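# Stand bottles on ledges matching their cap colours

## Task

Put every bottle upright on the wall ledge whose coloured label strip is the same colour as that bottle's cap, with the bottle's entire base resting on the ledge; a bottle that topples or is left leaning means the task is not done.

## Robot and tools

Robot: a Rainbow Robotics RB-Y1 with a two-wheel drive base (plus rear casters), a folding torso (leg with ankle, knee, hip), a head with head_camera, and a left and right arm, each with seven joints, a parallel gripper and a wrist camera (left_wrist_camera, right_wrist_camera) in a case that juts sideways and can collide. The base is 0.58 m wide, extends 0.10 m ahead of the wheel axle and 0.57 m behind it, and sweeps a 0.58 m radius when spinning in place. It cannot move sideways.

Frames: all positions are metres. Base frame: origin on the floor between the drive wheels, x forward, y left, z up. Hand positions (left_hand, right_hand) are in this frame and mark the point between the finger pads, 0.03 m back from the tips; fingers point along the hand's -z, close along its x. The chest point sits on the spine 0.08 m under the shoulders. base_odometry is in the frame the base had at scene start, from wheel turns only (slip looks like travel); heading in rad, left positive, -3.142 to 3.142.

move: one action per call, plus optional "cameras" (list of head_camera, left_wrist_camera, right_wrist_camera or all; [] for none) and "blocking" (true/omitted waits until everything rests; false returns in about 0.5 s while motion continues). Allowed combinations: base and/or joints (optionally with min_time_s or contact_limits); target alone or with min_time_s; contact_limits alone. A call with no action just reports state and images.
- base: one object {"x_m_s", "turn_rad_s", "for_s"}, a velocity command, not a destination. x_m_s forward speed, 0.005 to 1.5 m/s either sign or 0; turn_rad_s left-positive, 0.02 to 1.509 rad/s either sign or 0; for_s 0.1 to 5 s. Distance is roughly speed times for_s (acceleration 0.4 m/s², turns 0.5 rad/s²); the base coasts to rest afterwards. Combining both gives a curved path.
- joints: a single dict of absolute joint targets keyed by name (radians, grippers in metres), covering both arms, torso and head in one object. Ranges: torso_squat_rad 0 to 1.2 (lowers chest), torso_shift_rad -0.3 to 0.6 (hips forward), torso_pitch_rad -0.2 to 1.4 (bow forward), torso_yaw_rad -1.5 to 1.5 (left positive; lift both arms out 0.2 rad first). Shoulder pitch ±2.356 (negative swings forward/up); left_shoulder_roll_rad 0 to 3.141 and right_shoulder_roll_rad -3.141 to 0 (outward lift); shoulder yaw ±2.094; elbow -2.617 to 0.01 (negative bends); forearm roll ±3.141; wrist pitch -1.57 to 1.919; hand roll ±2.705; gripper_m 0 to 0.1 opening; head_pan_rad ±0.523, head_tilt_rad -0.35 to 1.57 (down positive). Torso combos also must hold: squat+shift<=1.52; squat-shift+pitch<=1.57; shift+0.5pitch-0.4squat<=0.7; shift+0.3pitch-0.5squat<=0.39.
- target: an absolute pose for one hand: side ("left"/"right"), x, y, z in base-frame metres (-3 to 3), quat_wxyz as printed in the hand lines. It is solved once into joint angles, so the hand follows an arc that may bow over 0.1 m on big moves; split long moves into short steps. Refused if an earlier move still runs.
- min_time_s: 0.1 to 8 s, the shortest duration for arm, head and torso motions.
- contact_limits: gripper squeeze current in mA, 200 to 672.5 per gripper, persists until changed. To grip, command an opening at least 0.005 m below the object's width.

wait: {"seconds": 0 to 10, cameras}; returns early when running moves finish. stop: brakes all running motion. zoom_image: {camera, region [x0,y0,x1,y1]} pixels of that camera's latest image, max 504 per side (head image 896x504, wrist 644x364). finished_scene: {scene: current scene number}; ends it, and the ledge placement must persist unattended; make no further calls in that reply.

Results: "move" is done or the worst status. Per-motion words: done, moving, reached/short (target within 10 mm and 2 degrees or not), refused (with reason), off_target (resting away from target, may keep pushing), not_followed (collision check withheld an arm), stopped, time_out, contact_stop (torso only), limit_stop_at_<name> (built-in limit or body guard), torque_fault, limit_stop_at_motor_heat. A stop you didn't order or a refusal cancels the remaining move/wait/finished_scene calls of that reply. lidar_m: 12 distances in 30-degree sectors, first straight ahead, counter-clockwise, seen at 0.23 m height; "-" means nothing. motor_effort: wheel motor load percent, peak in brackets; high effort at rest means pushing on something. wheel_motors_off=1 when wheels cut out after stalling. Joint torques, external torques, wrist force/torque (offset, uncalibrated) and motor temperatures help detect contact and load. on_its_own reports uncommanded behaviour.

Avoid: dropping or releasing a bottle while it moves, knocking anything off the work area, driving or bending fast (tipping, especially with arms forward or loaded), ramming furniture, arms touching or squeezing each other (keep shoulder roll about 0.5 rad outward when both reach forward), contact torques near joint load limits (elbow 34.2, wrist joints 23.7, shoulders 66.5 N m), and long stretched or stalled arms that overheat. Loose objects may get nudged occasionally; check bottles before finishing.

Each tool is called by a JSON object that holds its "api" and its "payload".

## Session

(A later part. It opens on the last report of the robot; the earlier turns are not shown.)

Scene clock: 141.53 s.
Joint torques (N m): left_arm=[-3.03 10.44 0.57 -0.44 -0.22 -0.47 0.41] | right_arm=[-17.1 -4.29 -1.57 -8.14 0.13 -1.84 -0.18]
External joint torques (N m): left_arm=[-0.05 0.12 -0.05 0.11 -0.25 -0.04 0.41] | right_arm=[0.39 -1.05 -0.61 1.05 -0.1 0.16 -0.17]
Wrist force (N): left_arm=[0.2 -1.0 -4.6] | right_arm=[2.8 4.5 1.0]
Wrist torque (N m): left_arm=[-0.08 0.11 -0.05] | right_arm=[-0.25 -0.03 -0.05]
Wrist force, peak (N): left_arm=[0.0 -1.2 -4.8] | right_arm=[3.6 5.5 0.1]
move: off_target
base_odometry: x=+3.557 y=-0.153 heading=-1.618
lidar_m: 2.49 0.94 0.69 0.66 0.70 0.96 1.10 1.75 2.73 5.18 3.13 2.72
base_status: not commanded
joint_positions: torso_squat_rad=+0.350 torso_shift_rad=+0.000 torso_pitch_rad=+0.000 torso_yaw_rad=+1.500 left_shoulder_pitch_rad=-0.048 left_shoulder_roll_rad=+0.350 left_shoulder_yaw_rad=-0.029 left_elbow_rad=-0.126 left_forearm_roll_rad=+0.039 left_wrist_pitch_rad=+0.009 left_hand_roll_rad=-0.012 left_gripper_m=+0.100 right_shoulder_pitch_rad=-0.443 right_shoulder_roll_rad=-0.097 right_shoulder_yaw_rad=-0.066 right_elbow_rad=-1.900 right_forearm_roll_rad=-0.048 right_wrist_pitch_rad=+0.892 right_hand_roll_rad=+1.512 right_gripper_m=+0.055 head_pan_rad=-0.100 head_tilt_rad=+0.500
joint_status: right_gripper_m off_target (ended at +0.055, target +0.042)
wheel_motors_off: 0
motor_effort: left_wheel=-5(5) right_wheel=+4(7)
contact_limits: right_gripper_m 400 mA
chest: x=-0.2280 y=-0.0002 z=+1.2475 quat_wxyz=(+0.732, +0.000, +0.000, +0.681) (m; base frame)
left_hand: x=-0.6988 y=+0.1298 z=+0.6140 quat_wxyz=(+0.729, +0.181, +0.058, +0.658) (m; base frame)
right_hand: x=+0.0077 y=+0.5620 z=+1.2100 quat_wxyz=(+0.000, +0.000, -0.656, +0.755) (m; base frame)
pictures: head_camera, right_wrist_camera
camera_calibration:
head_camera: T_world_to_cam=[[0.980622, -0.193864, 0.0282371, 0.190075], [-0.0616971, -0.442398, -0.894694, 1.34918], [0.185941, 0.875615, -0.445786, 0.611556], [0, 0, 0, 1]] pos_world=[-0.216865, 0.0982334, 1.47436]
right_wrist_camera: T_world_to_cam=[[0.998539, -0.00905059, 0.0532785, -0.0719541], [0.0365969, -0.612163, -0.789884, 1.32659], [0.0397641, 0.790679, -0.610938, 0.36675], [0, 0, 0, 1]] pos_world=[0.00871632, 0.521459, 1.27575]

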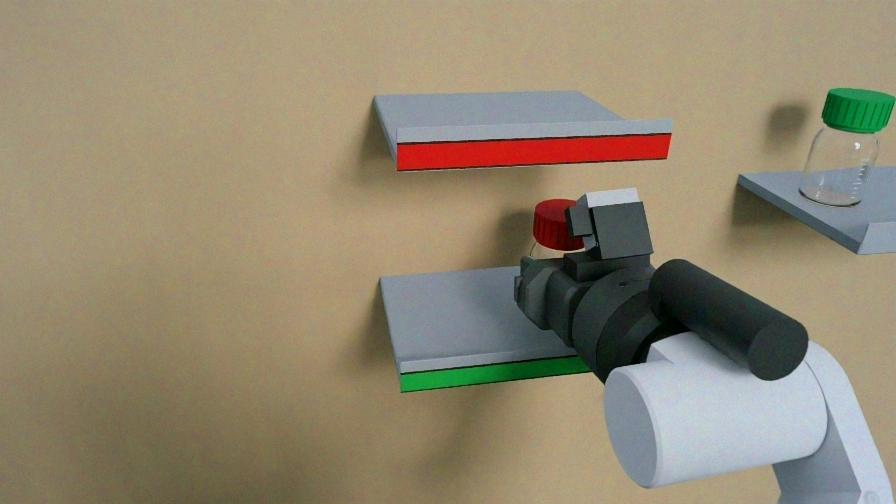

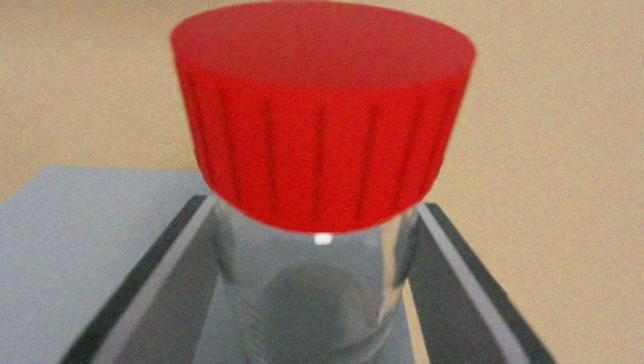

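{"api": "move", "payload": {"joints": {"right_gripper_m": 0.1}}}

{"api": "move", "payload": {"target": {"side": "right", "x": 0.008, "y": 0.578, "z": 1.21, "quat_wxyz": [0, 0, 0.65606, -0.75472]}, "min_time_s": 0.5, "cameras": ["head_camera", "right_wrist_camera"]}}

{"api": "move", "payload": {"joints": {"right_gripper_m": 0.042}, "cameras": ["right_wrist_camera"]}}

Scene clock: 143.07 s.
Joint torques (N m): left_arm=[-3.11 10.73 -0.14 -0.49 -0.07 -0.49 0.26] | right_arm=[-16.65 -4.62 -1.78 -7.86 0.18 -1.94 0.05]
External joint torques (N m): left_arm=[-0.13 0.41 -0.76 0.06 -0.1 -0.07 0.27] | right_arm=[0.84 -1.38 -0.82 1.33 -0.05 0.07 0.06]
Wrist force (N): left_arm=[0.0 -0.9 -4.4] | right_arm=[3.3 4.6 0.2]
Wrist torque (N m): left_arm=[-0.13 0.06 -0.03] | right_arm=[-0.22 0.10 -0.02]
Wrist force, peak (N): left_arm=[0.4 -0.9 -4.8] | right_arm=[3.8 5.3 0.0]
move: done
base_odometry: x=+3.557 y=-0.153 heading=-1.618
lidar_m: 2.50 0.94 0.69 0.66 0.70 0.97 1.10 1.76 2.72 5.18 3.13 2.71
base_status: not commanded
joint_positions: torso_squat_rad=+0.350 torso_shift_rad=+0.000 torso_pitch_rad=+0.000 torso_yaw_rad=+1.500 left_shoulder_pitch_rad=-0.048 left_shoulder_roll_rad=+0.350 left_shoulder_yaw_rad=-0.029 left_elbow_rad=-0.126 left_forearm_roll_rad=+0.039 left_wrist_pitch_rad=+0.009 left_hand_roll_rad=-0.012 left_gripper_m=+0.100 right_shoulder_pitch_rad=-0.443 right_shoulder_roll_rad=-0.097 right_shoulder_yaw_rad=-0.066 right_elbow_rad=-1.900 right_forearm_roll_rad=-0.048 right_wrist_pitch_rad=+0.892 right_hand_roll_rad=+1.512 right_gripper_m=+0.100 head_pan_rad=-0.100 head_tilt_rad=+0.500
joint_status: all done
wheel_motors_off: 0
motor_effort: left_wheel=-5(5) right_wheel=+5(6)
contact_limits: right_gripper_m 400 mA
chest: x=-0.2280 y=-0.0002 z=+1.2475 quat_wxyz=(+0.732, +0.000, +0.000, +0.681) (m; base frame)
left_hand: x=-0.6988 y=+0.1298 z=+0.6140 quat_wxyz=(+0.729, +0.181, +0.058, +0.658) (m; base frame)
right_hand: x=+0.0077 y=+0.5620 z=+1.2100 quat_wxyz=(+0.000, +0.000, -0.656, +0.755) (m; base frame)
pictures: none

Scene clock: 143.90 s.
Joint torques (N m): left_arm=[-2.88 10.52 -0.03 -0.47 0 -0.4 0.29] | right_arm=[-18.48 -4.94 -1.95 -8.02 0.4 -1.81 -0.13]
External joint torques (N m): left_arm=[0.11 0.2 -0.65 0.08 -0.03 0.03 0.29] | right_arm=[-0.11 -1.34 -0.96 1.33 0.17 0.19 -0.13]
Wrist force (N): left_arm=[-0.1 -0.7 -4.4] | right_arm=[2.7 4.9 0.2]
Wrist torque (N m): left_arm=[-0.14 0.07 -0.02] | right_arm=[-0.31 0.08 0.04]
Wrist force, peak (N): left_arm=[0.2 -1.0 -4.9] | right_arm=[3.7 5.9 0.0]
move: done
base_odometry: x=+3.557 y=-0.153 heading=-1.618
lidar_m: 2.49 0.94 0.69 0.66 0.69 0.97 1.10 1.76 2.72 5.18 3.14 2.71
base_status: not commanded
joint_positions: torso_squat_rad=+0.350 torso_shift_rad=+0.000 torso_pitch_rad=+0.000 torso_yaw_rad=+1.500 left_shoulder_pitch_rad=-0.048 left_shoulder_roll_rad=+0.350 left_shoulder_yaw_rad=-0.029 left_elbow_rad=-0.126 left_forearm_roll_rad=+0.039 left_wrist_pitch_rad=+0.009 left_hand_roll_rad=-0.012 left_gripper_m=+0.100 right_shoulder_pitch_rad=-0.491 right_shoulder_roll_rad=-0.103 right_shoulder_yaw_rad=-0.075 right_elbow_rad=-1.820 right_forearm_roll_rad=-0.047 right_wrist_pitch_rad=+0.859 right_hand_roll_rad=+1.509 right_gripper_m=+0.100 head_pan_rad=-0.100 head_tilt_rad=+0.500
joint_status: all done
wheel_motors_off: 0
motor_effort: left_wheel=-5(5) right_wheel=+5(6)
contact_limits: right_gripper_m 400 mA
chest: x=-0.2280 y=-0.0002 z=+1.2475 quat_wxyz=(+0.732, +0.000, +0.000, +0.681) (m; base frame)
left_hand: x=-0.6988 y=+0.1298 z=+0.6140 quat_wxyz=(+0.729, +0.181, +0.058, +0.658) (m; base frame)
right_hand: x=+0.0077 y=+0.5779 z=+1.2099 quat_wxyz=(+0.000, +0.000, -0.656, +0.755) (m; base frame)
right_hand_status: reached (checked arc, planned for 0.5 s): 0 mm and 0.0 deg off.
pictures: head_camera, right_wrist_camera
camera_calibration:
head_camera: T_world_to_cam=[[0.980622, -0.193864, 0.0282371, 0.190075], [-0.0616971, -0.442398, -0.894694, 1.34918], [0.185941, 0.875615, -0.445786, 0.611556], [0, 0, 0, 1]] pos_world=[-0.216865, 0.0982334, 1.47436]
right_wrist_camera: T_world_to_cam=[[0.998539, -0.00903896, 0.0532783, -0.0718099], [0.0365951, -0.612337, -0.78975, 1.33623], [0.0397628, 0.790545, -0.611111, 0.354332], [0, 0, 0, 1]] pos_world=[0.00871632, 0.537459, 1.27565]

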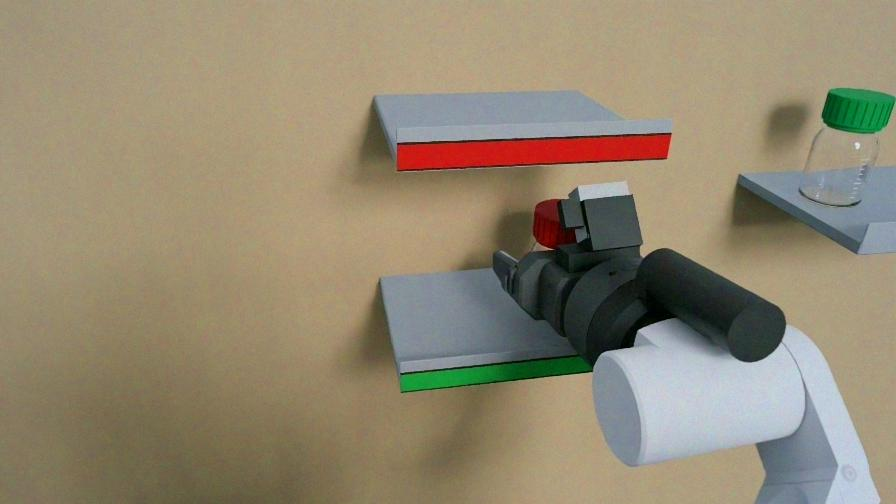

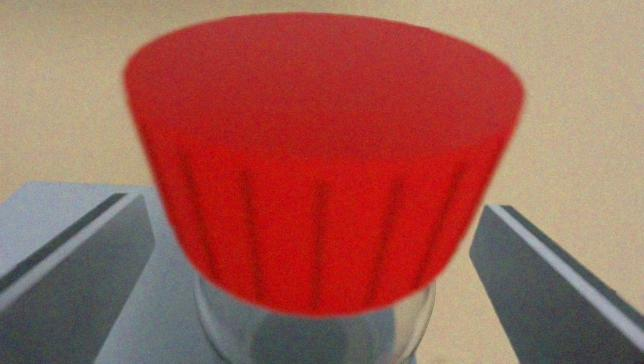

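Scene clock: 145.07 s.
Joint torques (N m): left_arm=[-2.98 10.77 0.17 -0.68 -0.1 -0.44 0.23] | right_arm=[-18.34 -4.46 -2 -8.24 0.13 -1.91 -0.3]
External joint torques (N m): left_arm=[0 0.44 -0.46 -0.13 -0.13 -0.01 0.23] | right_arm=[0.03 -0.86 -1 1.11 -0.11 0.09 -0.29]
Wrist force (N): left_arm=[0.1 -0.9 -4.6] | right_arm=[2.5 4.9 0.4]
Wrist torque (N m): left_arm=[-0.11 0.10 -0.03] | right_arm=[-0.28 0.01 0.01]
Wrist force, peak (N): left_arm=[0.1 -0.9 -4.8] | right_arm=[2.7 5.9 -0.1]
move: off_target
base_odometry: x=+3.557 y=-0.153 heading=-1.618
lidar_m: 2.49 0.94 0.69 0.66 0.70 0.97 1.10 1.76 2.72 5.18 3.14 2.72
base_status: not commanded
joint_positions: torso_squat_rad=+0.350 torso_shift_rad=+0.000 torso_pitch_rad=+0.000 torso_yaw_rad=+1.500 left_shoulder_pitch_rad=-0.048 left_shoulder_roll_rad=+0.350 left_shoulder_yaw_rad=-0.029 left_elbow_rad=-0.126 left_forearm_roll_rad=+0.039 left_wrist_pitch_rad=+0.009 left_hand_roll_rad=-0.012 left_gripper_m=+0.100 right_shoulder_pitch_rad=-0.492 right_shoulder_roll_rad=-0.103 right_shoulder_yaw_rad=-0.075 right_elbow_rad=-1.820 right_forearm_roll_rad=-0.047 right_wrist_pitch_rad=+0.859 right_hand_roll_rad=+1.509 right_gripper_m=+0.055 head_pan_rad=-0.100 head_tilt_rad=+0.500
joint_status: right_gripper_m off_target (ended at +0.055, target +0.042)
wheel_motors_off: 0
motor_effort: left_wheel=-5(5) right_wheel=+5(6)
contact_limits: right_gripper_m 400 mA
chest: x=-0.2280 y=-0.0002 z=+1.2475 quat_wxyz=(+0.732, +0.000, +0.000, +0.681) (m; base frame)
left_hand: x=-0.6988 y=+0.1298 z=+0.6140 quat_wxyz=(+0.729, +0.181, +0.058, +0.658) (m; base frame)
right_hand: x=+0.0078 y=+0.5779 z=+1.2099 quat_wxyz=(+0.000, +0.000, -0.656, +0.755) (m; base frame)
pictures: right_wrist_camera
camera_calibration:
right_wrist_camera: T_world_to_cam=[[0.998535, -0.00911822, 0.0533389, -0.071845], [0.0365945, -0.61234, -0.789747, 1.33623], [0.0398626, 0.790542, -0.611109, 0.35433], [0, 0, 0, 1]] pos_world=[0.0087166, 0.537459, 1.27565]

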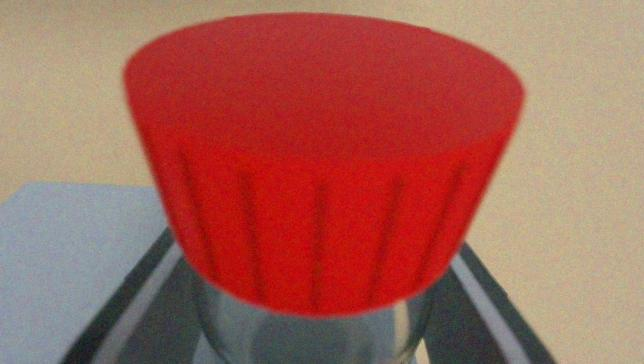

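{"api": "move", "payload": {"target": {"side": "right", "x": 0.008, "y": 0.562, "z": 1.234, "quat_wxyz": [0, 0, 0.65606, -0.75472]}, "min_time_s": 0.6, "cameras": ["head_camera"]}}

{"api": "move", "payload": {"target": {"side": "right", "x": 0.008, "y": 0.432, "z": 1.234, "quat_wxyz": [0, 0, 0.65606, -0.75472]}, "min_time_s": 0.9, "cameras": ["head_camera", "right_wrist_camera"]}}

Scene clock: 147.30 s.
Joint torques (N m): left_arm=[-3.37 10.37 0.16 -0.54 -0.16 -0.45 0.18] | right_arm=[-17.83 -5.15 -1.75 -8.36 0.04 -2.2 -0.02]
External joint torques (N m): left_arm=[-0.39 0.05 -0.47 0.01 -0.19 -0.02 0.18] | right_arm=[0.11 -1.49 -0.71 0.42 -0.19 -0.2 -0.02]
Wrist force (N): left_arm=[0.3 -0.7 -4.4] | right_arm=[3.0 7.0 -0.5]
Wrist torque (N m): left_arm=[-0.13 0.12 -0.04] | right_arm=[-0.37 0.11 0.02]
Wrist force, peak (N): left_arm=[-0.1 -0.6 -5.0] | right_arm=[2.7 7.1 -0.1]
move: done
base_odometry: x=+3.557 y=-0.153 heading=-1.618
lidar_m: 2.49 0.93 0.69 0.66 0.70 0.97 1.10 1.76 2.72 5.18 3.14 2.71
base_status: not commanded
joint_positions: torso_squat_rad=+0.350 torso_shift_rad=+0.000 torso_pitch_rad=+0.000 torso_yaw_rad=+1.500 left_shoulder_pitch_rad=-0.048 left_shoulder_roll_rad=+0.350 left_shoulder_yaw_rad=-0.029 left_elbow_rad=-0.126 left_forearm_roll_rad=+0.039 left_wrist_pitch_rad=+0.009 left_hand_roll_rad=-0.012 left_gripper_m=+0.100 right_shoulder_pitch_rad=-0.498 right_shoulder_roll_rad=-0.110 right_shoulder_yaw_rad=-0.080 right_elbow_rad=-1.925 right_forearm_roll_rad=-0.052 right_wrist_pitch_rad=+0.970 right_hand_roll_rad=+1.505 right_gripper_m=+0.055 head_pan_rad=-0.100 head_tilt_rad=+0.500
joint_status: all done
wheel_motors_off: 0
motor_effort: left_wheel=-5(5) right_wheel=+6(6)
contact_limits: right_gripper_m 400 mA
chest: x=-0.2280 y=-0.0002 z=+1.2475 quat_wxyz=(+0.732, +0.000, +0.000, +0.681) (m; base frame)
left_hand: x=-0.6988 y=+0.1298 z=+0.6140 quat_wxyz=(+0.729, +0.181, +0.058, +0.658) (m; base frame)
right_hand: x=+0.0078 y=+0.5620 z=+1.2337 quat_wxyz=(+0.000, +0.000, -0.656, +0.755) (m; base frame)
right_hand_status: reached (checked arc, planned for 0.6 s): 0 mm and 0.0 deg off.
pictures: head_camera
camera_calibration:
head_camera: T_world_to_cam=[[0.980622, -0.193864, 0.0282371, 0.190075], [-0.0616971, -0.442398, -0.894694, 1.34918], [0.185941, 0.875615, -0.445786, 0.611556], [0, 0, 0, 1]] pos_world=[-0.216865, 0.0982334, 1.47436]

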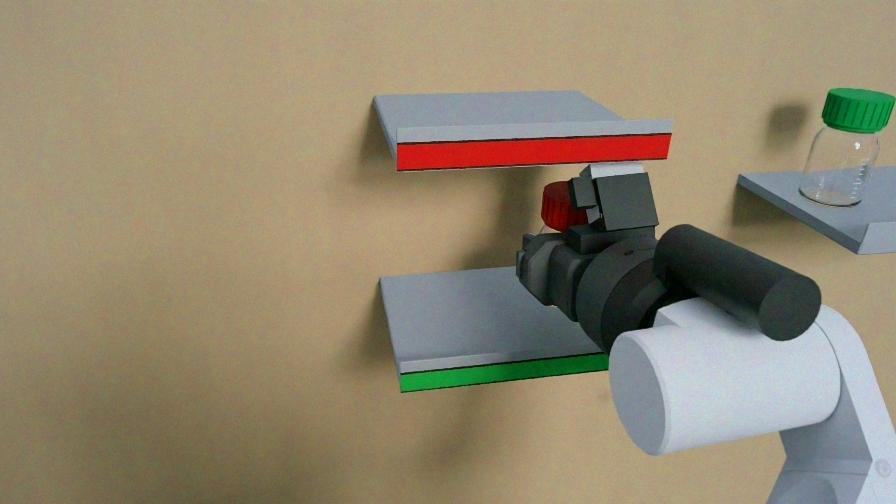

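Scene clock: 148.97 s.
Joint torques (N m): left_arm=[-3.12 11.17 0.09 -0.64 -0.06 -0.38 0.22] | right_arm=[-11.17 -0.63 0.77 -7.07 0.16 -2.31 -0.05]
External joint torques (N m): left_arm=[-0.13 0.85 -0.54 -0.09 -0.09 0.04 0.23] | right_arm=[-0.31 0.91 1.48 0.33 -0.01 -0.31 -0.04]
Wrist force (N): left_arm=[0.0 -0.9 -4.5] | right_arm=[2.5 6.3 -0.2]
Wrist torque (N m): left_arm=[-0.12 0.07 -0.03] | right_arm=[-0.29 0.03 -0.20]
Wrist force, peak (N): left_arm=[0.2 -1.3 -4.8] | right_arm=[2.0 4.6 -26.4]
move: done
base_odometry: x=+3.557 y=-0.153 heading=-1.618
lidar_m: 2.49 0.94 0.69 0.66 0.69 0.97 1.10 1.76 2.73 5.18 3.13 2.71
base_status: not commanded
joint_positions: torso_squat_rad=+0.350 torso_shift_rad=+0.000 torso_pitch_rad=+0.000 torso_yaw_rad=+1.500 left_shoulder_pitch_rad=-0.048 left_shoulder_roll_rad=+0.350 left_shoulder_yaw_rad=-0.029 left_elbow_rad=-0.126 left_forearm_roll_rad=+0.039 left_wrist_pitch_rad=+0.009 left_hand_roll_rad=-0.012 left_gripper_m=+0.100 right_shoulder_pitch_rad=-0.139 right_shoulder_roll_rad=-0.077 right_shoulder_yaw_rad=-0.021 right_elbow_rad=-2.495 right_forearm_roll_rad=-0.069 right_wrist_pitch_rad=+1.194 right_hand_roll_rad=+1.528 right_gripper_m=+0.055 head_pan_rad=-0.100 head_tilt_rad=+0.500
joint_status: all done
wheel_motors_off: 0
motor_effort: left_wheel=-6(8) right_wheel=+5(6)
contact_limits: right_gripper_m 400 mA
chest: x=-0.2280 y=-0.0002 z=+1.2475 quat_wxyz=(+0.732, +0.000, +0.000, +0.681) (m; base frame)
left_hand: x=-0.6988 y=+0.1297 z=+0.6140 quat_wxyz=(+0.729, +0.181, +0.058, +0.658) (m; base frame)
right_hand: x=+0.0082 y=+0.4321 z=+1.2339 quat_wxyz=(+0.000, +0.000, -0.656, +0.755) (m; base frame)
right_hand_status: reached (checked arc, planned for 0.9 s): 0 mm and 0.0 deg off.
pictures: head_camera, right_wrist_camera
camera_calibration:
head_camera: T_world_to_cam=[[0.980622, -0.193864, 0.0282371, 0.190075], [-0.0616971, -0.442398, -0.894694, 1.34918], [0.185941, 0.875615, -0.445786, 0.611556], [0, 0, 0, 1]] pos_world=[-0.216865, 0.0982334, 1.47436]
right_wrist_camera: T_world_to_cam=[[0.998521, -0.00990821, 0.0534499, -0.0746915], [0.0361901, -0.612518, -0.789628, 1.26574], [0.0405628, 0.790394, -0.611254, 0.484562], [0, 0, 0, 1]] pos_world=[0.00911846, 0.391556, 1.29965]

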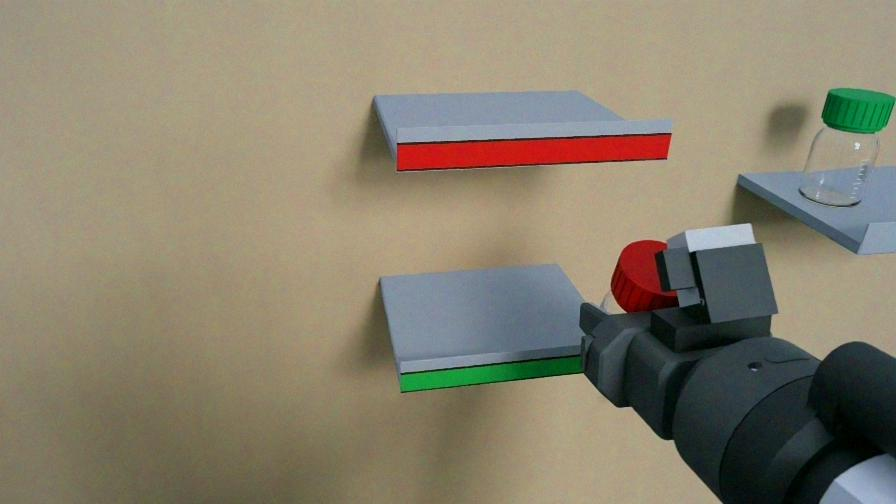

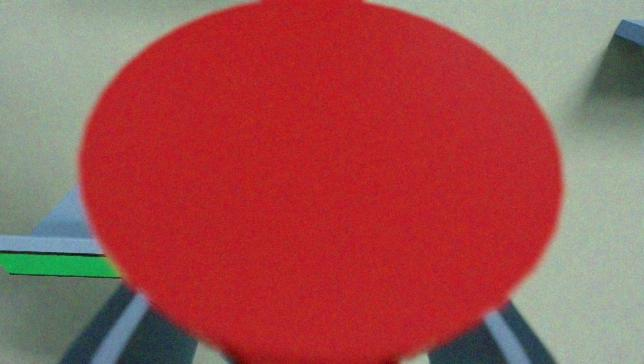

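{"api": "zoom_image", "payload": {"camera": "head_camera", "region": [560, 200, 800, 400]}}

{"api": "zoom_image", "payload": {"camera": "right_wrist_camera", "region": [0, 0, 644, 364]}}

Scaled by 2.100 from the camera's 896x504 image, which has a finer 1280x720 frame.

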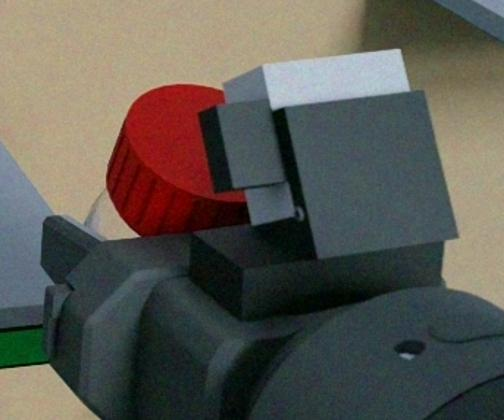

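Region (0, 0, 644, 364) is 644x364 pixels. A region can be at most 504 by 504 pixels.

{"api": "move", "payload": {"base": {"x_m_s": 0.2, "for_s": 0.567}}}

{"api": "move", "payload": {"target": {"side": "right", "x": 0.008, "y": 0.43, "z": 1.32, "quat_wxyz": [0, 0, 0.65606, -0.75472]}, "min_time_s": 1.0}}

{"api": "move", "payload": {"target": {"side": "right", "x": 0.008, "y": 0.44, "z": 1.44, "quat_wxyz": [0, 0, 0.65606, -0.75472]}, "min_time_s": 1.2, "cameras": ["head_camera", "right_wrist_camera"]}}

Scene clock: 154.97 s.
Joint torques (N m): left_arm=[-3.09 11.8 0.32 -0.61 -0.09 -0.46 0.3] | right_arm=[-11.2 -1.41 0.72 -7.27 0.17 -2.29 -0.05]
External joint torques (N m): left_arm=[-0.11 1.48 -0.3 -0.06 -0.12 -0.03 0.3] | right_arm=[-0.34 0.12 1.43 0.13 0 -0.28 -0.04]
Wrist force (N): left_arm=[-0.1 -0.9 -4.4] | right_arm=[3.0 6.0 -0.1]
Wrist torque (N m): left_arm=[-0.10 0.06 -0.03] | right_arm=[-0.18 0.09 -0.17]
Wrist force, peak (N): left_arm=[0.2 -1.2 -4.9] | right_arm=[3.4 6.8 -0.9]
move: done
base_odometry: x=+3.552 y=-0.266 heading=-1.617
lidar_m: 2.50 0.94 0.69 0.66 0.69 0.96 1.16 1.86 2.79 5.18 2.99 2.59
base_status: done (sent for 0.57 of 0.57 s)
joint_positions: torso_squat_rad=+0.350 torso_shift_rad=+0.000 torso_pitch_rad=+0.000 torso_yaw_rad=+1.500 left_shoulder_pitch_rad=-0.048 left_shoulder_roll_rad=+0.350 left_shoulder_yaw_rad=-0.029 left_elbow_rad=-0.126 left_forearm_roll_rad=+0.039 left_wrist_pitch_rad=+0.009 left_hand_roll_rad=-0.012 left_gripper_m=+0.100 right_shoulder_pitch_rad=-0.139 right_shoulder_roll_rad=-0.076 right_shoulder_yaw_rad=-0.021 right_elbow_rad=-2.495 right_forearm_roll_rad=-0.069 right_wrist_pitch_rad=+1.194 right_hand_roll_rad=+1.528 right_gripper_m=+0.055 head_pan_rad=-0.100 head_tilt_rad=+0.500
joint_status: not commanded
wheel_motors_off: 0
motor_effort: left_wheel=+6(22) right_wheel=-5(22)
contact_limits: right_gripper_m 400 mA
chest: x=-0.2279 y=-0.0002 z=+1.2475 quat_wxyz=(+0.732, +0.000, +0.000, +0.681) (m; base frame)
left_hand: x=-0.6987 y=+0.1297 z=+0.6140 quat_wxyz=(+0.729, +0.181, +0.058, +0.658) (m; base frame)
right_hand: x=+0.0082 y=+0.4321 z=+1.2339 quat_wxyz=(+0.000, +0.000, -0.656, +0.755) (m; base frame)
pictures: none

Scene clock: 156.30 s.
Joint torques (N m): left_arm=[-3.28 11.81 0.16 -0.77 -0.12 -0.55 0.24] | right_arm=[-14.01 -4.86 -1.97 -4.23 0.05 -2.23 -0.07]
External joint torques (N m): left_arm=[-0.29 1.5 -0.47 -0.22 -0.16 -0.12 0.24] | right_arm=[-0.08 -1.33 -1.17 -0.01 -0.14 -0.24 -0.07]
Wrist force (N): left_arm=[0.0 -0.9 -4.6] | right_arm=[2.8 5.4 -0.6]
Wrist torque (N m): left_arm=[-0.12 0.07 -0.01] | right_arm=[-0.14 0.03 -0.01]
Wrist force, peak (N): left_arm=[0.3 -0.8 -4.8] | right_arm=[3.1 7.2 -0.3]
move: done
base_odometry: x=+3.552 y=-0.266 heading=-1.617
lidar_m: 2.50 0.93 0.69 0.66 0.69 0.96 1.17 1.85 2.79 5.18 2.99 2.59
base_status: not commanded
joint_positions: torso_squat_rad=+0.350 torso_shift_rad=+0.000 torso_pitch_rad=+0.000 torso_yaw_rad=+1.500 left_shoulder_pitch_rad=-0.048 left_shoulder_roll_rad=+0.350 left_shoulder_yaw_rad=-0.029 left_elbow_rad=-0.126 left_forearm_roll_rad=+0.039 left_wrist_pitch_rad=+0.009 left_hand_roll_rad=-0.012 left_gripper_m=+0.100 right_shoulder_pitch_rad=-0.513 right_shoulder_roll_rad=-0.137 right_shoulder_yaw_rad=-0.135 right_elbow_rad=-2.533 right_forearm_roll_rad=-0.098 right_wrist_pitch_rad=+1.596 right_hand_roll_rad=+1.483 right_gripper_m=+0.055 head_pan_rad=-0.100 head_tilt_rad=+0.500
joint_status: all done
wheel_motors_off: 0
motor_effort: left_wheel=+7(7) right_wheel=-6(7)
contact_limits: right_gripper_m 400 mA
chest: x=-0.2279 y=-0.0002 z=+1.2475 quat_wxyz=(+0.732, +0.000, +0.000, +0.681) (m; base frame)
left_hand: x=-0.6987 y=+0.1297 z=+0.6140 quat_wxyz=(+0.729, +0.181, +0.058, +0.658) (m; base frame)
right_hand: x=+0.0079 y=+0.4298 z=+1.3199 quat_wxyz=(+0.000, +0.000, -0.656, +0.754) (m; base frame)
right_hand_status: reached (checked arc, planned for 1.0 s): 0 mm and 0.0 deg off.
pictures: none

Scene clock: 157.87 s.
Joint torques (N m): left_arm=[-3.15 11.94 -0.19 -0.68 -0.04 -0.45 0.34] | right_arm=[-18.04 -7.36 -1.25 -1.41 0.15 -2.14 -0.21]
External joint torques (N m): left_arm=[-0.17 1.63 -0.81 -0.13 -0.08 -0.02 0.35] | right_arm=[-0.49 -1.22 -0.39 -0.04 -0.06 -0.16 -0.2]
Wrist force (N): left_arm=[0.2 -0.9 -4.6] | right_arm=[2.9 6.5 0.8]
Wrist torque (N m): left_arm=[-0.13 0.09 -0.04] | right_arm=[-0.30 0.01 0.01]
Wrist force, peak (N): left_arm=[0.1 -0.9 -4.9] | right_arm=[2.5 7.4 -1.2]
move: done
base_odometry: x=+3.552 y=-0.266 heading=-1.617
lidar_m: 2.50 0.93 0.69 0.66 0.70 0.96 1.17 1.85 2.79 5.18 2.99 2.58
base_status: not commanded
joint_positions: torso_squat_rad=+0.350 torso_shift_rad=+0.000 torso_pitch_rad=+0.000 torso_yaw_rad=+1.500 left_shoulder_pitch_rad=-0.048 left_shoulder_roll_rad=+0.350 left_shoulder_yaw_rad=-0.029 left_elbow_rad=-0.126 left_forearm_roll_rad=+0.039 left_wrist_pitch_rad=+0.009 left_hand_roll_rad=-0.012 left_gripper_m=+0.100 right_shoulder_pitch_rad=-1.041 right_shoulder_roll_rad=-0.276 right_shoulder_yaw_rad=-0.248 right_elbow_rad=-2.319 right_forearm_roll_rad=-0.156 right_wrist_pitch_rad=+1.919 right_hand_roll_rad=+1.438 right_gripper_m=+0.055 head_pan_rad=-0.100 head_tilt_rad=+0.500
joint_status: all done
wheel_motors_off: 0
motor_effort: left_wheel=+7(8) right_wheel=-5(7)
contact_limits: right_gripper_m 400 mA
chest: x=-0.2279 y=-0.0002 z=+1.2475 quat_wxyz=(+0.732, +0.000, +0.000, +0.681) (m; base frame)
left_hand: x=-0.6987 y=+0.1297 z=+0.6140 quat_wxyz=(+0.729, +0.181, +0.058, +0.658) (m; base frame)
right_hand: x=+0.0079 y=+0.4400 z=+1.4398 quat_wxyz=(+0.000, +0.000, -0.656, +0.755) (m; base frame)
right_hand_status: reached (checked arc, planned for 1.2 s): 0 mm and 0.0 deg off.
pictures: head_camera, right_wrist_camera
camera_calibration:
head_camera: T_world_to_cam=[[0.980616, -0.193908, 0.0281499, 0.190108], [-0.0617929, -0.442378, -0.894697, 1.34916], [0.185942, 0.875615, -0.445785, 0.611537], [0, 0, 0, 1]] pos_world=[-0.216764, 0.0982336, 1.47436]
right_wrist_camera: T_world_to_cam=[[0.998523, -0.00934538, 0.0535275, -0.0856587], [0.0365962, -0.612507, -0.789617, 1.43322], [0.0401653, 0.79041, -0.611261, 0.604115], [0, 0, 0, 1]] pos_world=[0.00881745, 0.399558, 1.50555]

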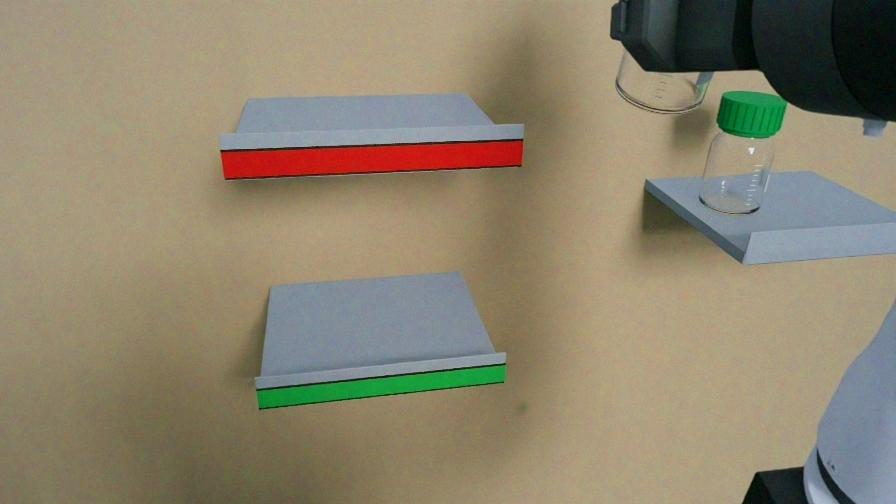

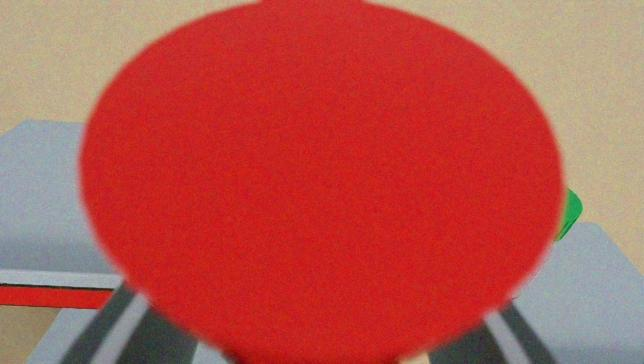

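{"api": "zoom_image", "payload": {"camera": "head_camera", "region": [580, 0, 820, 130]}}

{"api": "move", "payload": {"joints": {"head_tilt_rad": 0.25, "head_pan_rad": -0.35}, "cameras": ["head_camera"]}}

Scaled by 2.100 from the camera's 896x504 image, which has a finer 1280x720 frame.

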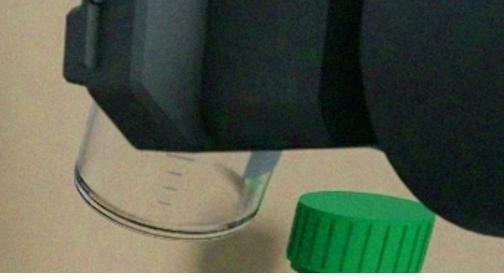

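Scene clock: 158.90 s.
Joint torques (N m): left_arm=[-2.96 11.72 0.04 -0.76 -0.12 -0.56 0.34] | right_arm=[-17.44 -7.23 -1.82 -1.48 0 -2.1 -0.19]
External joint torques (N m): left_arm=[0.03 1.41 -0.59 -0.21 -0.15 -0.13 0.34] | right_arm=[0.11 -1.09 -0.96 -0.11 -0.21 -0.12 -0.18]
Wrist force (N): left_arm=[0.0 -1.0 -4.0] | right_arm=[2.6 6.1 -1.0]
Wrist torque (N m): left_arm=[-0.11 0.09 -0.03] | right_arm=[-0.23 0.00 0.00]
Wrist force, peak (N): left_arm=[-0.2 -0.7 -4.8] | right_arm=[3.8 6.7 0.2]
move: done
base_odometry: x=+3.552 y=-0.266 heading=-1.617
lidar_m: 2.50 0.93 0.69 0.66 0.69 0.96 1.16 1.86 2.79 5.18 2.98 2.59
base_status: not commanded
joint_positions: torso_squat_rad=+0.350 torso_shift_rad=+0.000 torso_pitch_rad=+0.000 torso_yaw_rad=+1.500 left_shoulder_pitch_rad=-0.048 left_shoulder_roll_rad=+0.350 left_shoulder_yaw_rad=-0.029 left_elbow_rad=-0.126 left_forearm_roll_rad=+0.039 left_wrist_pitch_rad=+0.009 left_hand_roll_rad=-0.012 left_gripper_m=+0.100 right_shoulder_pitch_rad=-1.041 right_shoulder_roll_rad=-0.276 right_shoulder_yaw_rad=-0.248 right_elbow_rad=-2.319 right_forearm_roll_rad=-0.156 right_wrist_pitch_rad=+1.919 right_hand_roll_rad=+1.438 right_gripper_m=+0.055 head_pan_rad=-0.350 head_tilt_rad=+0.250
joint_status: all done
wheel_motors_off: 0
motor_effort: left_wheel=+7(8) right_wheel=-5(7)
contact_limits: right_gripper_m 400 mA
chest: x=-0.2279 y=-0.0002 z=+1.2475 quat_wxyz=(+0.732, +0.000, +0.000, +0.681) (m; base frame)
left_hand: x=-0.6987 y=+0.1297 z=+0.6140 quat_wxyz=(+0.729, +0.181, +0.058, +0.658) (m; base frame)
right_hand: x=+0.0079 y=+0.4400 z=+1.4398 quat_wxyz=(+0.000, +0.000, -0.656, +0.755) (m; base frame)
pictures: head_camera
camera_calibration:
head_camera: T_world_to_cam=[[0.899598, -0.436208, 0.0211448, 0.187164], [-0.0733984, -0.198744, -0.977299, 1.46091], [0.430508, 0.877624, -0.210807, 0.32666], [0, 0, 0, 1]] pos_world=[-0.201774, 0.0853043, 1.49265]

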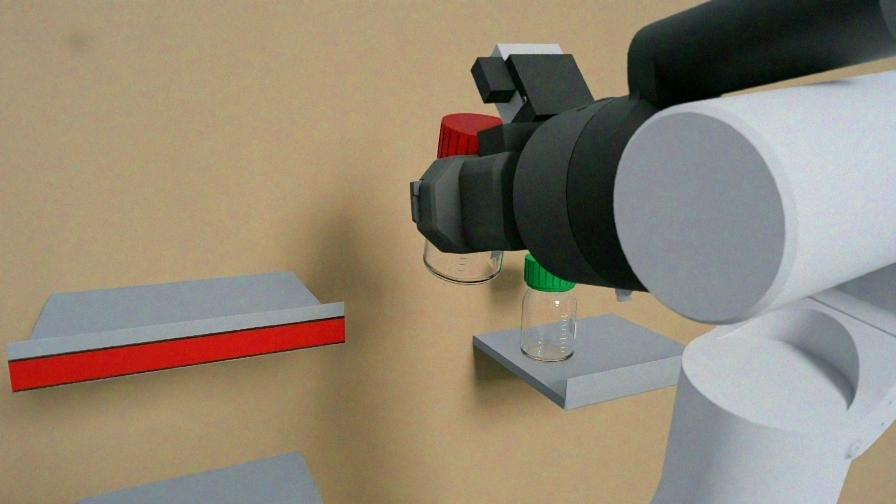

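{"api": "zoom_image", "payload": {"camera": "head_camera", "region": [390, 90, 630, 310]}}

Scaled by 2.100 from the camera's 896x504 image, which has a finer 1280x720 frame.

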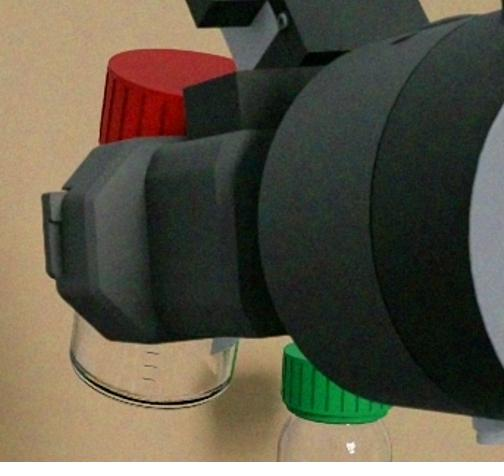

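{"api": "move", "payload": {"base": {"x_m_s": -0.2, "for_s": 0.9}, "joints": {"head_tilt_rad": 0.35, "head_pan_rad": -0.1}, "cameras": ["head_camera", "right_wrist_camera"]}}

{"api": "move", "payload": {"target": {"side": "right", "x": 0.008, "y": 0.49, "z": 1.447, "quat_wxyz": [0, 0, 0.6101, -0.7923]}, "min_time_s": 0.8}}

{"api": "move", "payload": {"target": {"side": "right", "x": 0.008, "y": 0.545, "z": 1.445, "quat_wxyz": [0, 0, 0.56281, -0.82658]}, "min_time_s": 0.8, "cameras": ["head_camera", "right_wrist_camera"]}}

Scene clock: 162.47 s.
Joint torques (N m): left_arm=[-3.32 10.97 0.49 -0.56 -0.12 -0.49 0.27] | right_arm=[-17.46 -6.58 -1.34 -1.53 0.22 -2.16 0.02]
External joint torques (N m): left_arm=[-0.33 0.65 -0.14 -0.01 -0.15 -0.07 0.28] | right_arm=[0.09 -0.44 -0.48 -0.17 0.01 -0.17 0.02]
Wrist force (N): left_arm=[0.2 -0.8 -4.6] | right_arm=[3.1 6.3 -0.1]
Wrist torque (N m): left_arm=[-0.13 0.09 -0.04] | right_arm=[-0.26 0.05 0.02]
Wrist force, peak (N): left_arm=[0.0 -0.7 -4.9] | right_arm=[2.8 7.6 -0.6]
move: done
base_odometry: x=+3.560 y=-0.086 heading=-1.617
lidar_m: 2.50 0.93 0.69 0.66 0.70 0.97 1.19 1.69 2.22 5.18 3.23 2.77
base_status: done (sent for 0.9 of 0.9 s)
joint_positions: torso_squat_rad=+0.350 torso_shift_rad=+0.000 torso_pitch_rad=+0.000 torso_yaw_rad=+1.500 left_shoulder_pitch_rad=-0.048 left_shoulder_roll_rad=+0.350 left_shoulder_yaw_rad=-0.029 left_elbow_rad=-0.126 left_forearm_roll_rad=+0.039 left_wrist_pitch_rad=+0.009 left_hand_roll_rad=-0.012 left_gripper_m=+0.100 right_shoulder_pitch_rad=-1.041 right_shoulder_roll_rad=-0.276 right_shoulder_yaw_rad=-0.248 right_elbow_rad=-2.319 right_forearm_roll_rad=-0.156 right_wrist_pitch_rad=+1.919 right_hand_roll_rad=+1.438 right_gripper_m=+0.055 head_pan_rad=-0.100 head_tilt_rad=+0.350
joint_status: all done
wheel_motors_off: 0
motor_effort: left_wheel=-4(30) right_wheel=+4(23)
contact_limits: right_gripper_m 400 mA
chest: x=-0.2280 y=-0.0002 z=+1.2475 quat_wxyz=(+0.732, +0.000, +0.000, +0.681) (m; base frame)
left_hand: x=-0.6988 y=+0.1297 z=+0.6139 quat_wxyz=(+0.729, +0.181, +0.058, +0.658) (m; base frame)
right_hand: x=+0.0078 y=+0.4400 z=+1.4399 quat_wxyz=(+0.000, +0.000, -0.656, +0.755) (m; base frame)
pictures: head_camera, right_wrist_camera
camera_calibration:
head_camera: T_world_to_cam=[[0.979923, -0.197876, 0.0244311, 0.195575], [-0.0380153, -0.305721, -0.951362, 1.43364], [0.195721, 0.931332, -0.307106, 0.411776], [0, 0, 0, 1]] pos_world=[-0.217741, 0.0934937, 1.48559]
right_wrist_camera: T_world_to_cam=[[0.998511, -0.00944585, 0.0537245, -0.0858212], [0.0366902, -0.612513, -0.789608, 1.43329], [0.0403655, 0.790404, -0.611255, 0.604172], [0, 0, 0, 1]] pos_world=[0.00871804, 0.399558, 1.50565]

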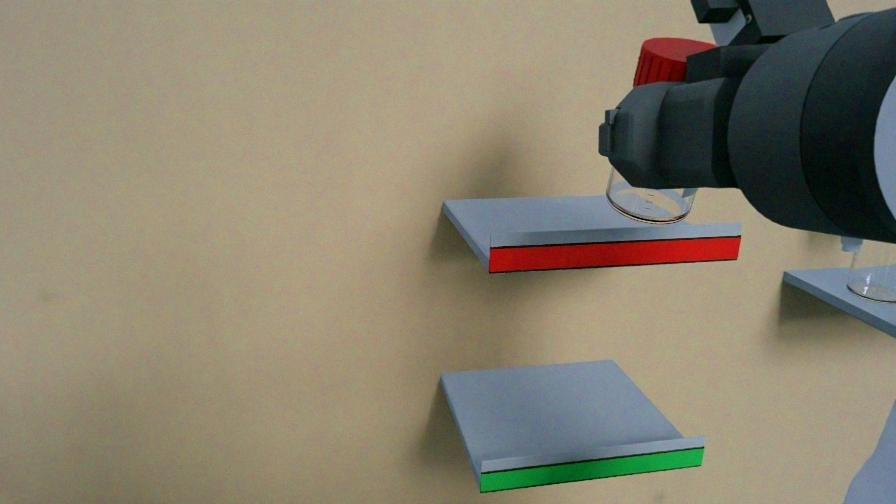

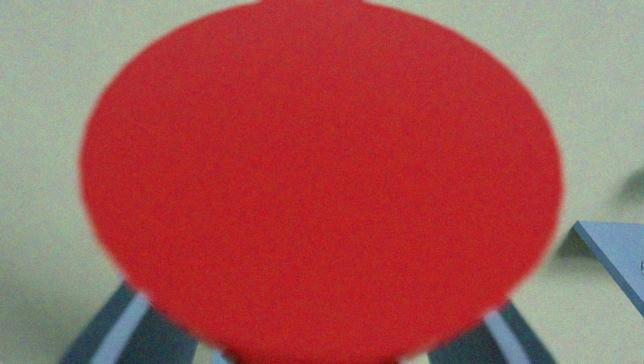

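Scene clock: 163.63 s.
Joint torques (N m): left_arm=[-3.23 10.87 0 -0.52 -0.14 -0.42 0.24] | right_arm=[-20.47 -8.51 0.31 -2.63 0.12 -2.28 0.1]
External joint torques (N m): left_arm=[-0.24 0.55 -0.63 0.03 -0.17 0.01 0.25] | right_arm=[-0.71 -1.52 1.34 0.16 -0.09 -0.33 0.11]
Wrist force (N): left_arm=[0.1 -0.7 -4.8] | right_arm=[3.6 5.9 -0.8]
Wrist torque (N m): left_arm=[-0.15 0.07 -0.02] | right_arm=[-0.28 0.16 -0.13]
Wrist force, peak (N): left_arm=[0.2 -0.9 -5.0] | right_arm=[3.5 6.9 -2.0]
move: done
base_odometry: x=+3.560 y=-0.086 heading=-1.617
lidar_m: 2.50 0.93 0.69 0.66 0.69 0.97 1.19 1.69 2.21 5.18 3.23 2.77
base_status: not commanded
joint_positions: torso_squat_rad=+0.350 torso_shift_rad=+0.000 torso_pitch_rad=+0.000 torso_yaw_rad=+1.500 left_shoulder_pitch_rad=-0.048 left_shoulder_roll_rad=+0.350 left_shoulder_yaw_rad=-0.029 left_elbow_rad=-0.126 left_forearm_roll_rad=+0.039 left_wrist_pitch_rad=+0.009 left_hand_roll_rad=-0.012 left_gripper_m=+0.100 right_shoulder_pitch_rad=-1.166 right_shoulder_roll_rad=-0.306 right_shoulder_yaw_rad=-0.243 right_elbow_rad=-2.025 right_forearm_roll_rad=-0.158 right_wrist_pitch_rad=+1.871 right_hand_roll_rad=+1.450 right_gripper_m=+0.055 head_pan_rad=-0.100 head_tilt_rad=+0.350
joint_status: all done
wheel_motors_off: 0
motor_effort: left_wheel=-5(5) right_wheel=+4(5)
contact_limits: right_gripper_m 400 mA
chest: x=-0.2280 y=-0.0002 z=+1.2475 quat_wxyz=(+0.732, +0.000, +0.000, +0.681) (m; base frame)
left_hand: x=-0.6988 y=+0.1297 z=+0.6140 quat_wxyz=(+0.729, +0.181, +0.058, +0.658) (m; base frame)
right_hand: x=+0.0081 y=+0.4900 z=+1.4468 quat_wxyz=(+0.000, +0.000, -0.610, +0.792) (m; base frame)
right_hand_status: reached (checked arc, planned for 0.8 s): 0 mm and 0.0 deg off.
pictures: none

Scene clock: 165.00 s.
Joint torques (N m): left_arm=[-2.9 11.02 0.17 -0.47 -0.28 -0.47 0.2] | right_arm=[-22.37 -9.89 0.57 -4.5 0.06 -2.08 -0.19]
External joint torques (N m): left_arm=[0.08 0.7 -0.45 0.08 -0.31 -0.05 0.2] | right_arm=[-0.33 -2.02 1.69 0.09 -0.15 -0.19 -0.19]
Wrist force (N): left_arm=[0.0 -1.0 -4.4] | right_arm=[3.2 6.1 -1.4]
Wrist torque (N m): left_arm=[-0.10 0.07 -0.02] | right_arm=[-0.27 0.07 -0.15]
Wrist force, peak (N): left_arm=[0.2 -1.1 -4.8] | right_arm=[3.4 7.7 -1.8]
move: done
base_odometry: x=+3.560 y=-0.086 heading=-1.617
lidar_m: 2.48 0.94 0.68 0.66 0.70 0.97 1.18 1.70 2.21 5.18 3.23 2.77
base_status: not commanded
joint_positions: torso_squat_rad=+0.350 torso_shift_rad=+0.000 torso_pitch_rad=+0.000 torso_yaw_rad=+1.500 left_shoulder_pitch_rad=-0.048 left_shoulder_roll_rad=+0.350 left_shoulder_yaw_rad=-0.029 left_elbow_rad=-0.126 left_forearm_roll_rad=+0.039 left_wrist_pitch_rad=+0.009 left_hand_roll_rad=-0.012 left_gripper_m=+0.100 right_shoulder_pitch_rad=-1.289 right_shoulder_roll_rad=-0.329 right_shoulder_yaw_rad=-0.234 right_elbow_rad=-1.682 right_forearm_roll_rad=-0.155 right_wrist_pitch_rad=+1.770 right_hand_roll_rad=+1.471 right_gripper_m=+0.055 head_pan_rad=-0.100 head_tilt_rad=+0.350
joint_status: all done
wheel_motors_off: 0
motor_effort: left_wheel=-4(5) right_wheel=+4(5)
contact_limits: right_gripper_m 400 mA
chest: x=-0.2280 y=-0.0002 z=+1.2475 quat_wxyz=(+0.732, +0.000, +0.000, +0.681) (m; base frame)
left_hand: x=-0.6988 y=+0.1297 z=+0.6139 quat_wxyz=(+0.729, +0.181, +0.058, +0.658) (m; base frame)
right_hand: x=+0.0080 y=+0.5450 z=+1.4448 quat_wxyz=(+0.000, +0.000, -0.563, +0.827) (m; base frame)
right_hand_status: reached (checked arc, planned for 0.8 s): 0 mm and 0.0 deg off.
pictures: head_camera, right_wrist_camera
camera_calibration:
head_camera: T_world_to_cam=[[0.979919, -0.197907, 0.0243384, 0.195715], [-0.038111, -0.305701, -0.951364, 1.43362], [0.195722, 0.931332, -0.307105, 0.411775], [0, 0, 0, 1]] pos_world=[-0.217741, 0.0934938, 1.48559]
right_wrist_camera: T_world_to_cam=[[0.998553, 0.00320469, 0.0536791, -0.0921642], [0.0360942, -0.779891, -0.624874, 1.35459], [0.0398613, 0.625907, -0.778878, 0.856009], [0, 0, 0, 1]] pos_world=[0.00901645, 0.520945, 1.51812]

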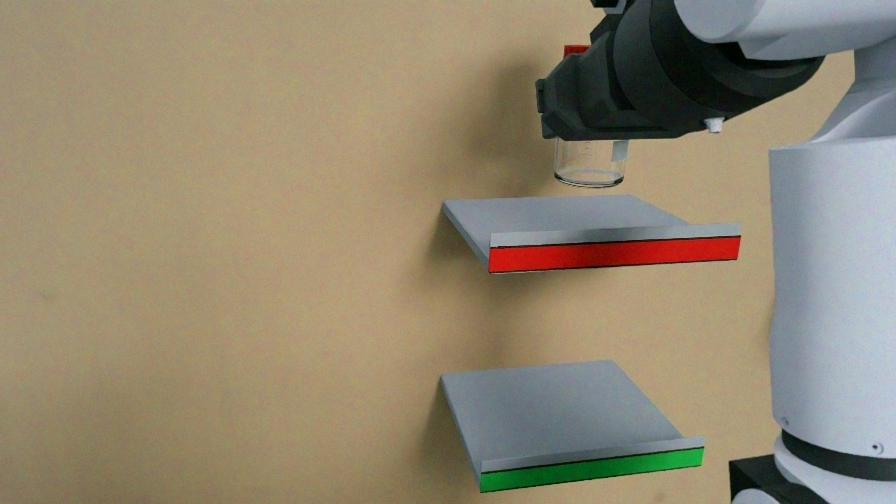

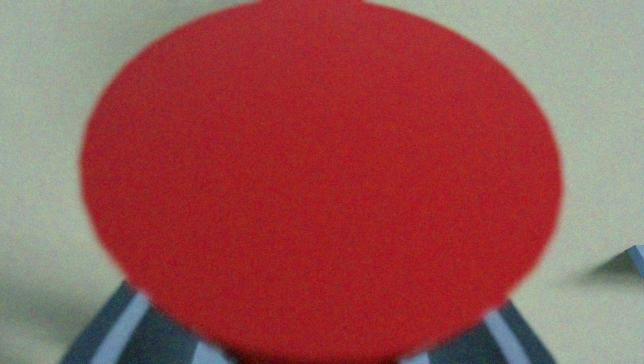

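{"api": "zoom_image", "payload": {"camera": "head_camera", "region": [430, 20, 760, 290]}}

Scaled by 1.527 from the camera's 896x504 image, which has a finer 1280x720 frame.

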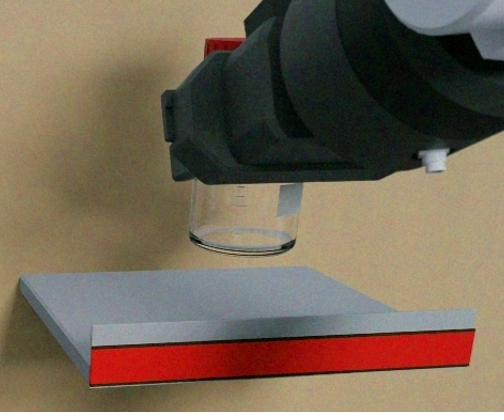

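{"api": "move", "payload": {"target": {"side": "right", "x": 0.008, "y": 0.55, "z": 1.416, "quat_wxyz": [0, 0, 0.56281, -0.82658]}, "min_time_s": 0.7, "cameras": ["head_camera"]}}

{"api": "zoom_image", "payload": {"camera": "head_camera", "region": [430, 20, 760, 290]}}

{"api": "move", "payload": {"target": {"side": "right", "x": 0.008, "y": 0.55, "z": 1.410, "quat_wxyz": [0, 0, 0.56281, -0.82658]}, "min_time_s": 0.4, "cameras": ["head_camera"]}}

{"api": "zoom_image", "payload": {"camera": "head_camera", "region": [430, 20, 760, 290]}}

Scene clock: 174.60 s.
Joint torques (N m): left_arm=[-3.27 10.87 0.21 -0.55 -0.04 -0.5 0.32] | right_arm=[-20.96 -7.34 1.08 -5.25 0.49 -2.39 0.24]
External joint torques (N m): left_arm=[-0.29 0.55 -0.42 0 -0.08 -0.07 0.33] | right_arm=[1.01 0.35 2.26 -0.31 0.27 -0.49 0.25]
Wrist force (N): left_arm=[0.0 -0.7 -4.6] | right_arm=[2.9 5.6 -2.3]
Wrist torque (N m): left_arm=[-0.14 0.09 -0.03] | right_arm=[-0.22 0.03 -0.17]
Wrist force, peak (N): left_arm=[-0.2 -0.9 -4.9] | right_arm=[4.3 6.1 -2.0]
move: done
base_odometry: x=+3.560 y=-0.086 heading=-1.617
lidar_m: 2.50 0.94 0.69 0.66 0.69 0.98 1.19 1.69 2.22 5.18 3.22 2.78
base_status: not commanded
joint_positions: torso_squat_rad=+0.350 torso_shift_rad=+0.000 torso_pitch_rad=+0.000 torso_yaw_rad=+1.500 left_shoulder_pitch_rad=-0.048 left_shoulder_roll_rad=+0.350 left_shoulder_yaw_rad=-0.029 left_elbow_rad=-0.126 left_forearm_roll_rad=+0.039 left_wrist_pitch_rad=+0.009 left_hand_roll_rad=-0.012 left_gripper_m=+0.100 right_shoulder_pitch_rad=-1.200 right_shoulder_roll_rad=-0.301 right_shoulder_yaw_rad=-0.224 right_elbow_rad=-1.733 right_forearm_roll_rad=-0.147 right_wrist_pitch_rad=+1.728 right_hand_roll_rad=+1.472 right_gripper_m=+0.055 head_pan_rad=-0.100 head_tilt_rad=+0.350
joint_status: all done
wheel_motors_off: 0
motor_effort: left_wheel=-5(5) right_wheel=+4(6)
contact_limits: right_gripper_m 400 mA
chest: x=-0.2280 y=-0.0002 z=+1.2475 quat_wxyz=(+0.732, +0.000, +0.000, +0.681) (m; base frame)
left_hand: x=-0.6988 y=+0.1297 z=+0.6139 quat_wxyz=(+0.729, +0.181, +0.058, +0.658) (m; base frame)
right_hand: x=+0.0082 y=+0.5500 z=+1.4161 quat_wxyz=(+0.000, +0.000, -0.563, +0.827) (m; base frame)
right_hand_status: reached (checked arc, planned for 0.7 s): 0 mm and 0.0 deg off.
pictures: head_camera
camera_calibration:
head_camera: T_world_to_cam=[[0.979919, -0.197907, 0.0243384, 0.195715], [-0.038111, -0.305701, -0.951364, 1.43362], [0.195722, 0.931332, -0.307105, 0.411775], [0, 0, 0, 1]] pos_world=[-0.217741, 0.0934938, 1.48559]

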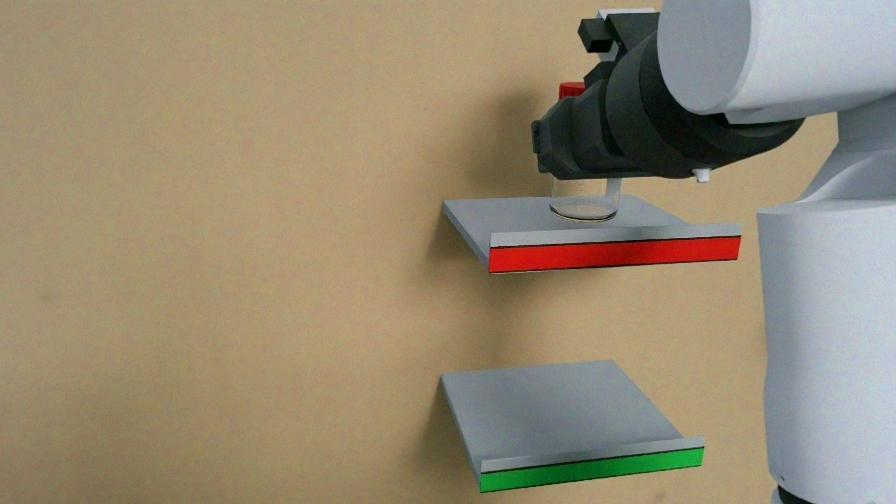

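Scaled by 1.527 from the camera's 896x504 image, which has a finer 1280x720 frame.

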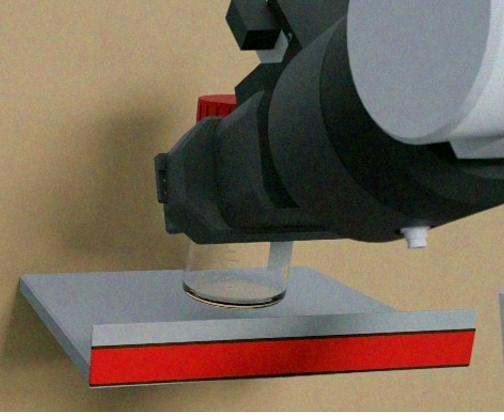

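Scene clock: 175.33 s.
Joint torques (N m): left_arm=[-3.25 10.63 -0.05 -0.72 -0.17 -0.42 0.3] | right_arm=[-20.51 -7.76 1.57 -5.15 0.38 -2.36 0.03]
External joint torques (N m): left_arm=[-0.26 0.31 -0.68 -0.17 -0.2 0.01 0.31] | right_arm=[1.4 -0.13 2.75 -0.16 0.16 -0.46 0.04]
Wrist force (N): left_arm=[0.1 -0.9 -4.5] | right_arm=[3.8 5.4 -2.2]
Wrist torque (N m): left_arm=[-0.12 0.09 -0.04] | right_arm=[-0.18 0.13 -0.18]
Wrist force, peak (N): left_arm=[0.4 -0.9 -4.7] | right_arm=[3.0 6.6 -2.3]
move: done
base_odometry: x=+3.560 y=-0.086 heading=-1.617
lidar_m: 2.49 0.93 0.68 0.67 0.69 0.97 1.18 1.69 2.22 5.18 3.23 2.79
base_status: not commanded
joint_positions: torso_squat_rad=+0.350 torso_shift_rad=+0.000 torso_pitch_rad=+0.000 torso_yaw_rad=+1.500 left_shoulder_pitch_rad=-0.048 left_shoulder_roll_rad=+0.350 left_shoulder_yaw_rad=-0.029 left_elbow_rad=-0.126 left_forearm_roll_rad=+0.039 left_wrist_pitch_rad=+0.009 left_hand_roll_rad=-0.012 left_gripper_m=+0.100 right_shoulder_pitch_rad=-1.181 right_shoulder_roll_rad=-0.295 right_shoulder_yaw_rad=-0.222 right_elbow_rad=-1.747 right_forearm_roll_rad=-0.145 right_wrist_pitch_rad=+1.722 right_hand_roll_rad=+1.472 right_gripper_m=+0.055 head_pan_rad=-0.100 head_tilt_rad=+0.350
joint_status: all done
wheel_motors_off: 0
motor_effort: left_wheel=-4(5) right_wheel=+5(6)
contact_limits: right_gripper_m 400 mA
chest: x=-0.2280 y=-0.0002 z=+1.2475 quat_wxyz=(+0.732, +0.000, +0.000, +0.681) (m; base frame)
left_hand: x=-0.6988 y=+0.1297 z=+0.6139 quat_wxyz=(+0.729, +0.181, +0.058, +0.658) (m; base frame)
right_hand: x=+0.0082 y=+0.5500 z=+1.4102 quat_wxyz=(+0.000, +0.000, -0.563, +0.827) (m; base frame)
right_hand_status: reached (checked arc, planned for 0.4 s): 0 mm and 0.0 deg off.
pictures: head_camera
camera_calibration:
head_camera: T_world_to_cam=[[0.979919, -0.197907, 0.0243384, 0.195715], [-0.038111, -0.305701, -0.951364, 1.43362], [0.195722, 0.931332, -0.307105, 0.411775], [0, 0, 0, 1]] pos_world=[-0.217741, 0.0934938, 1.48559]

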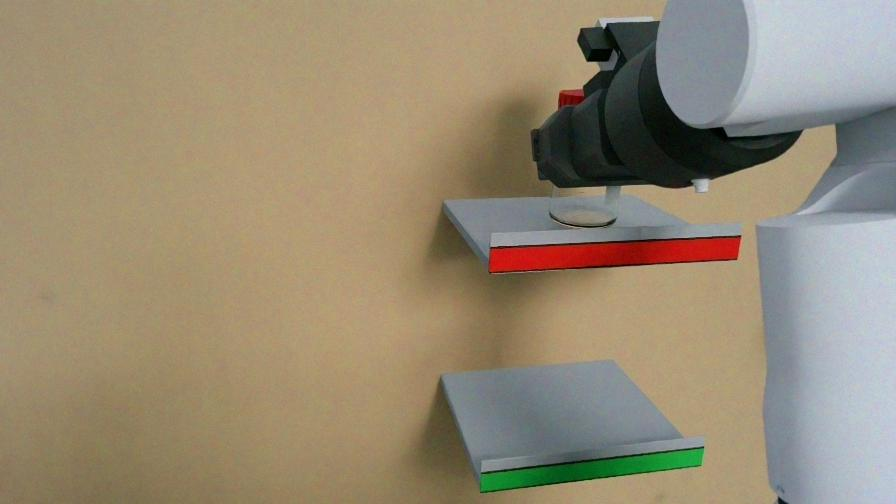

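Scaled by 1.527 from the camera's 896x504 image, which has a finer 1280x720 frame.

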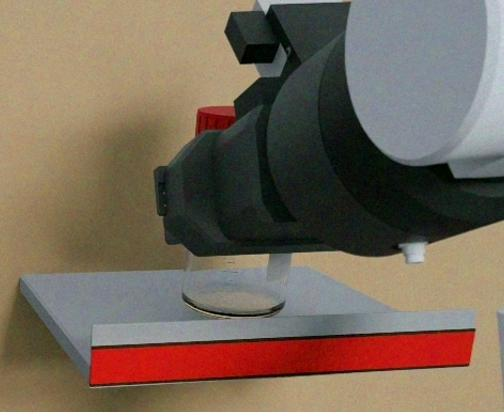

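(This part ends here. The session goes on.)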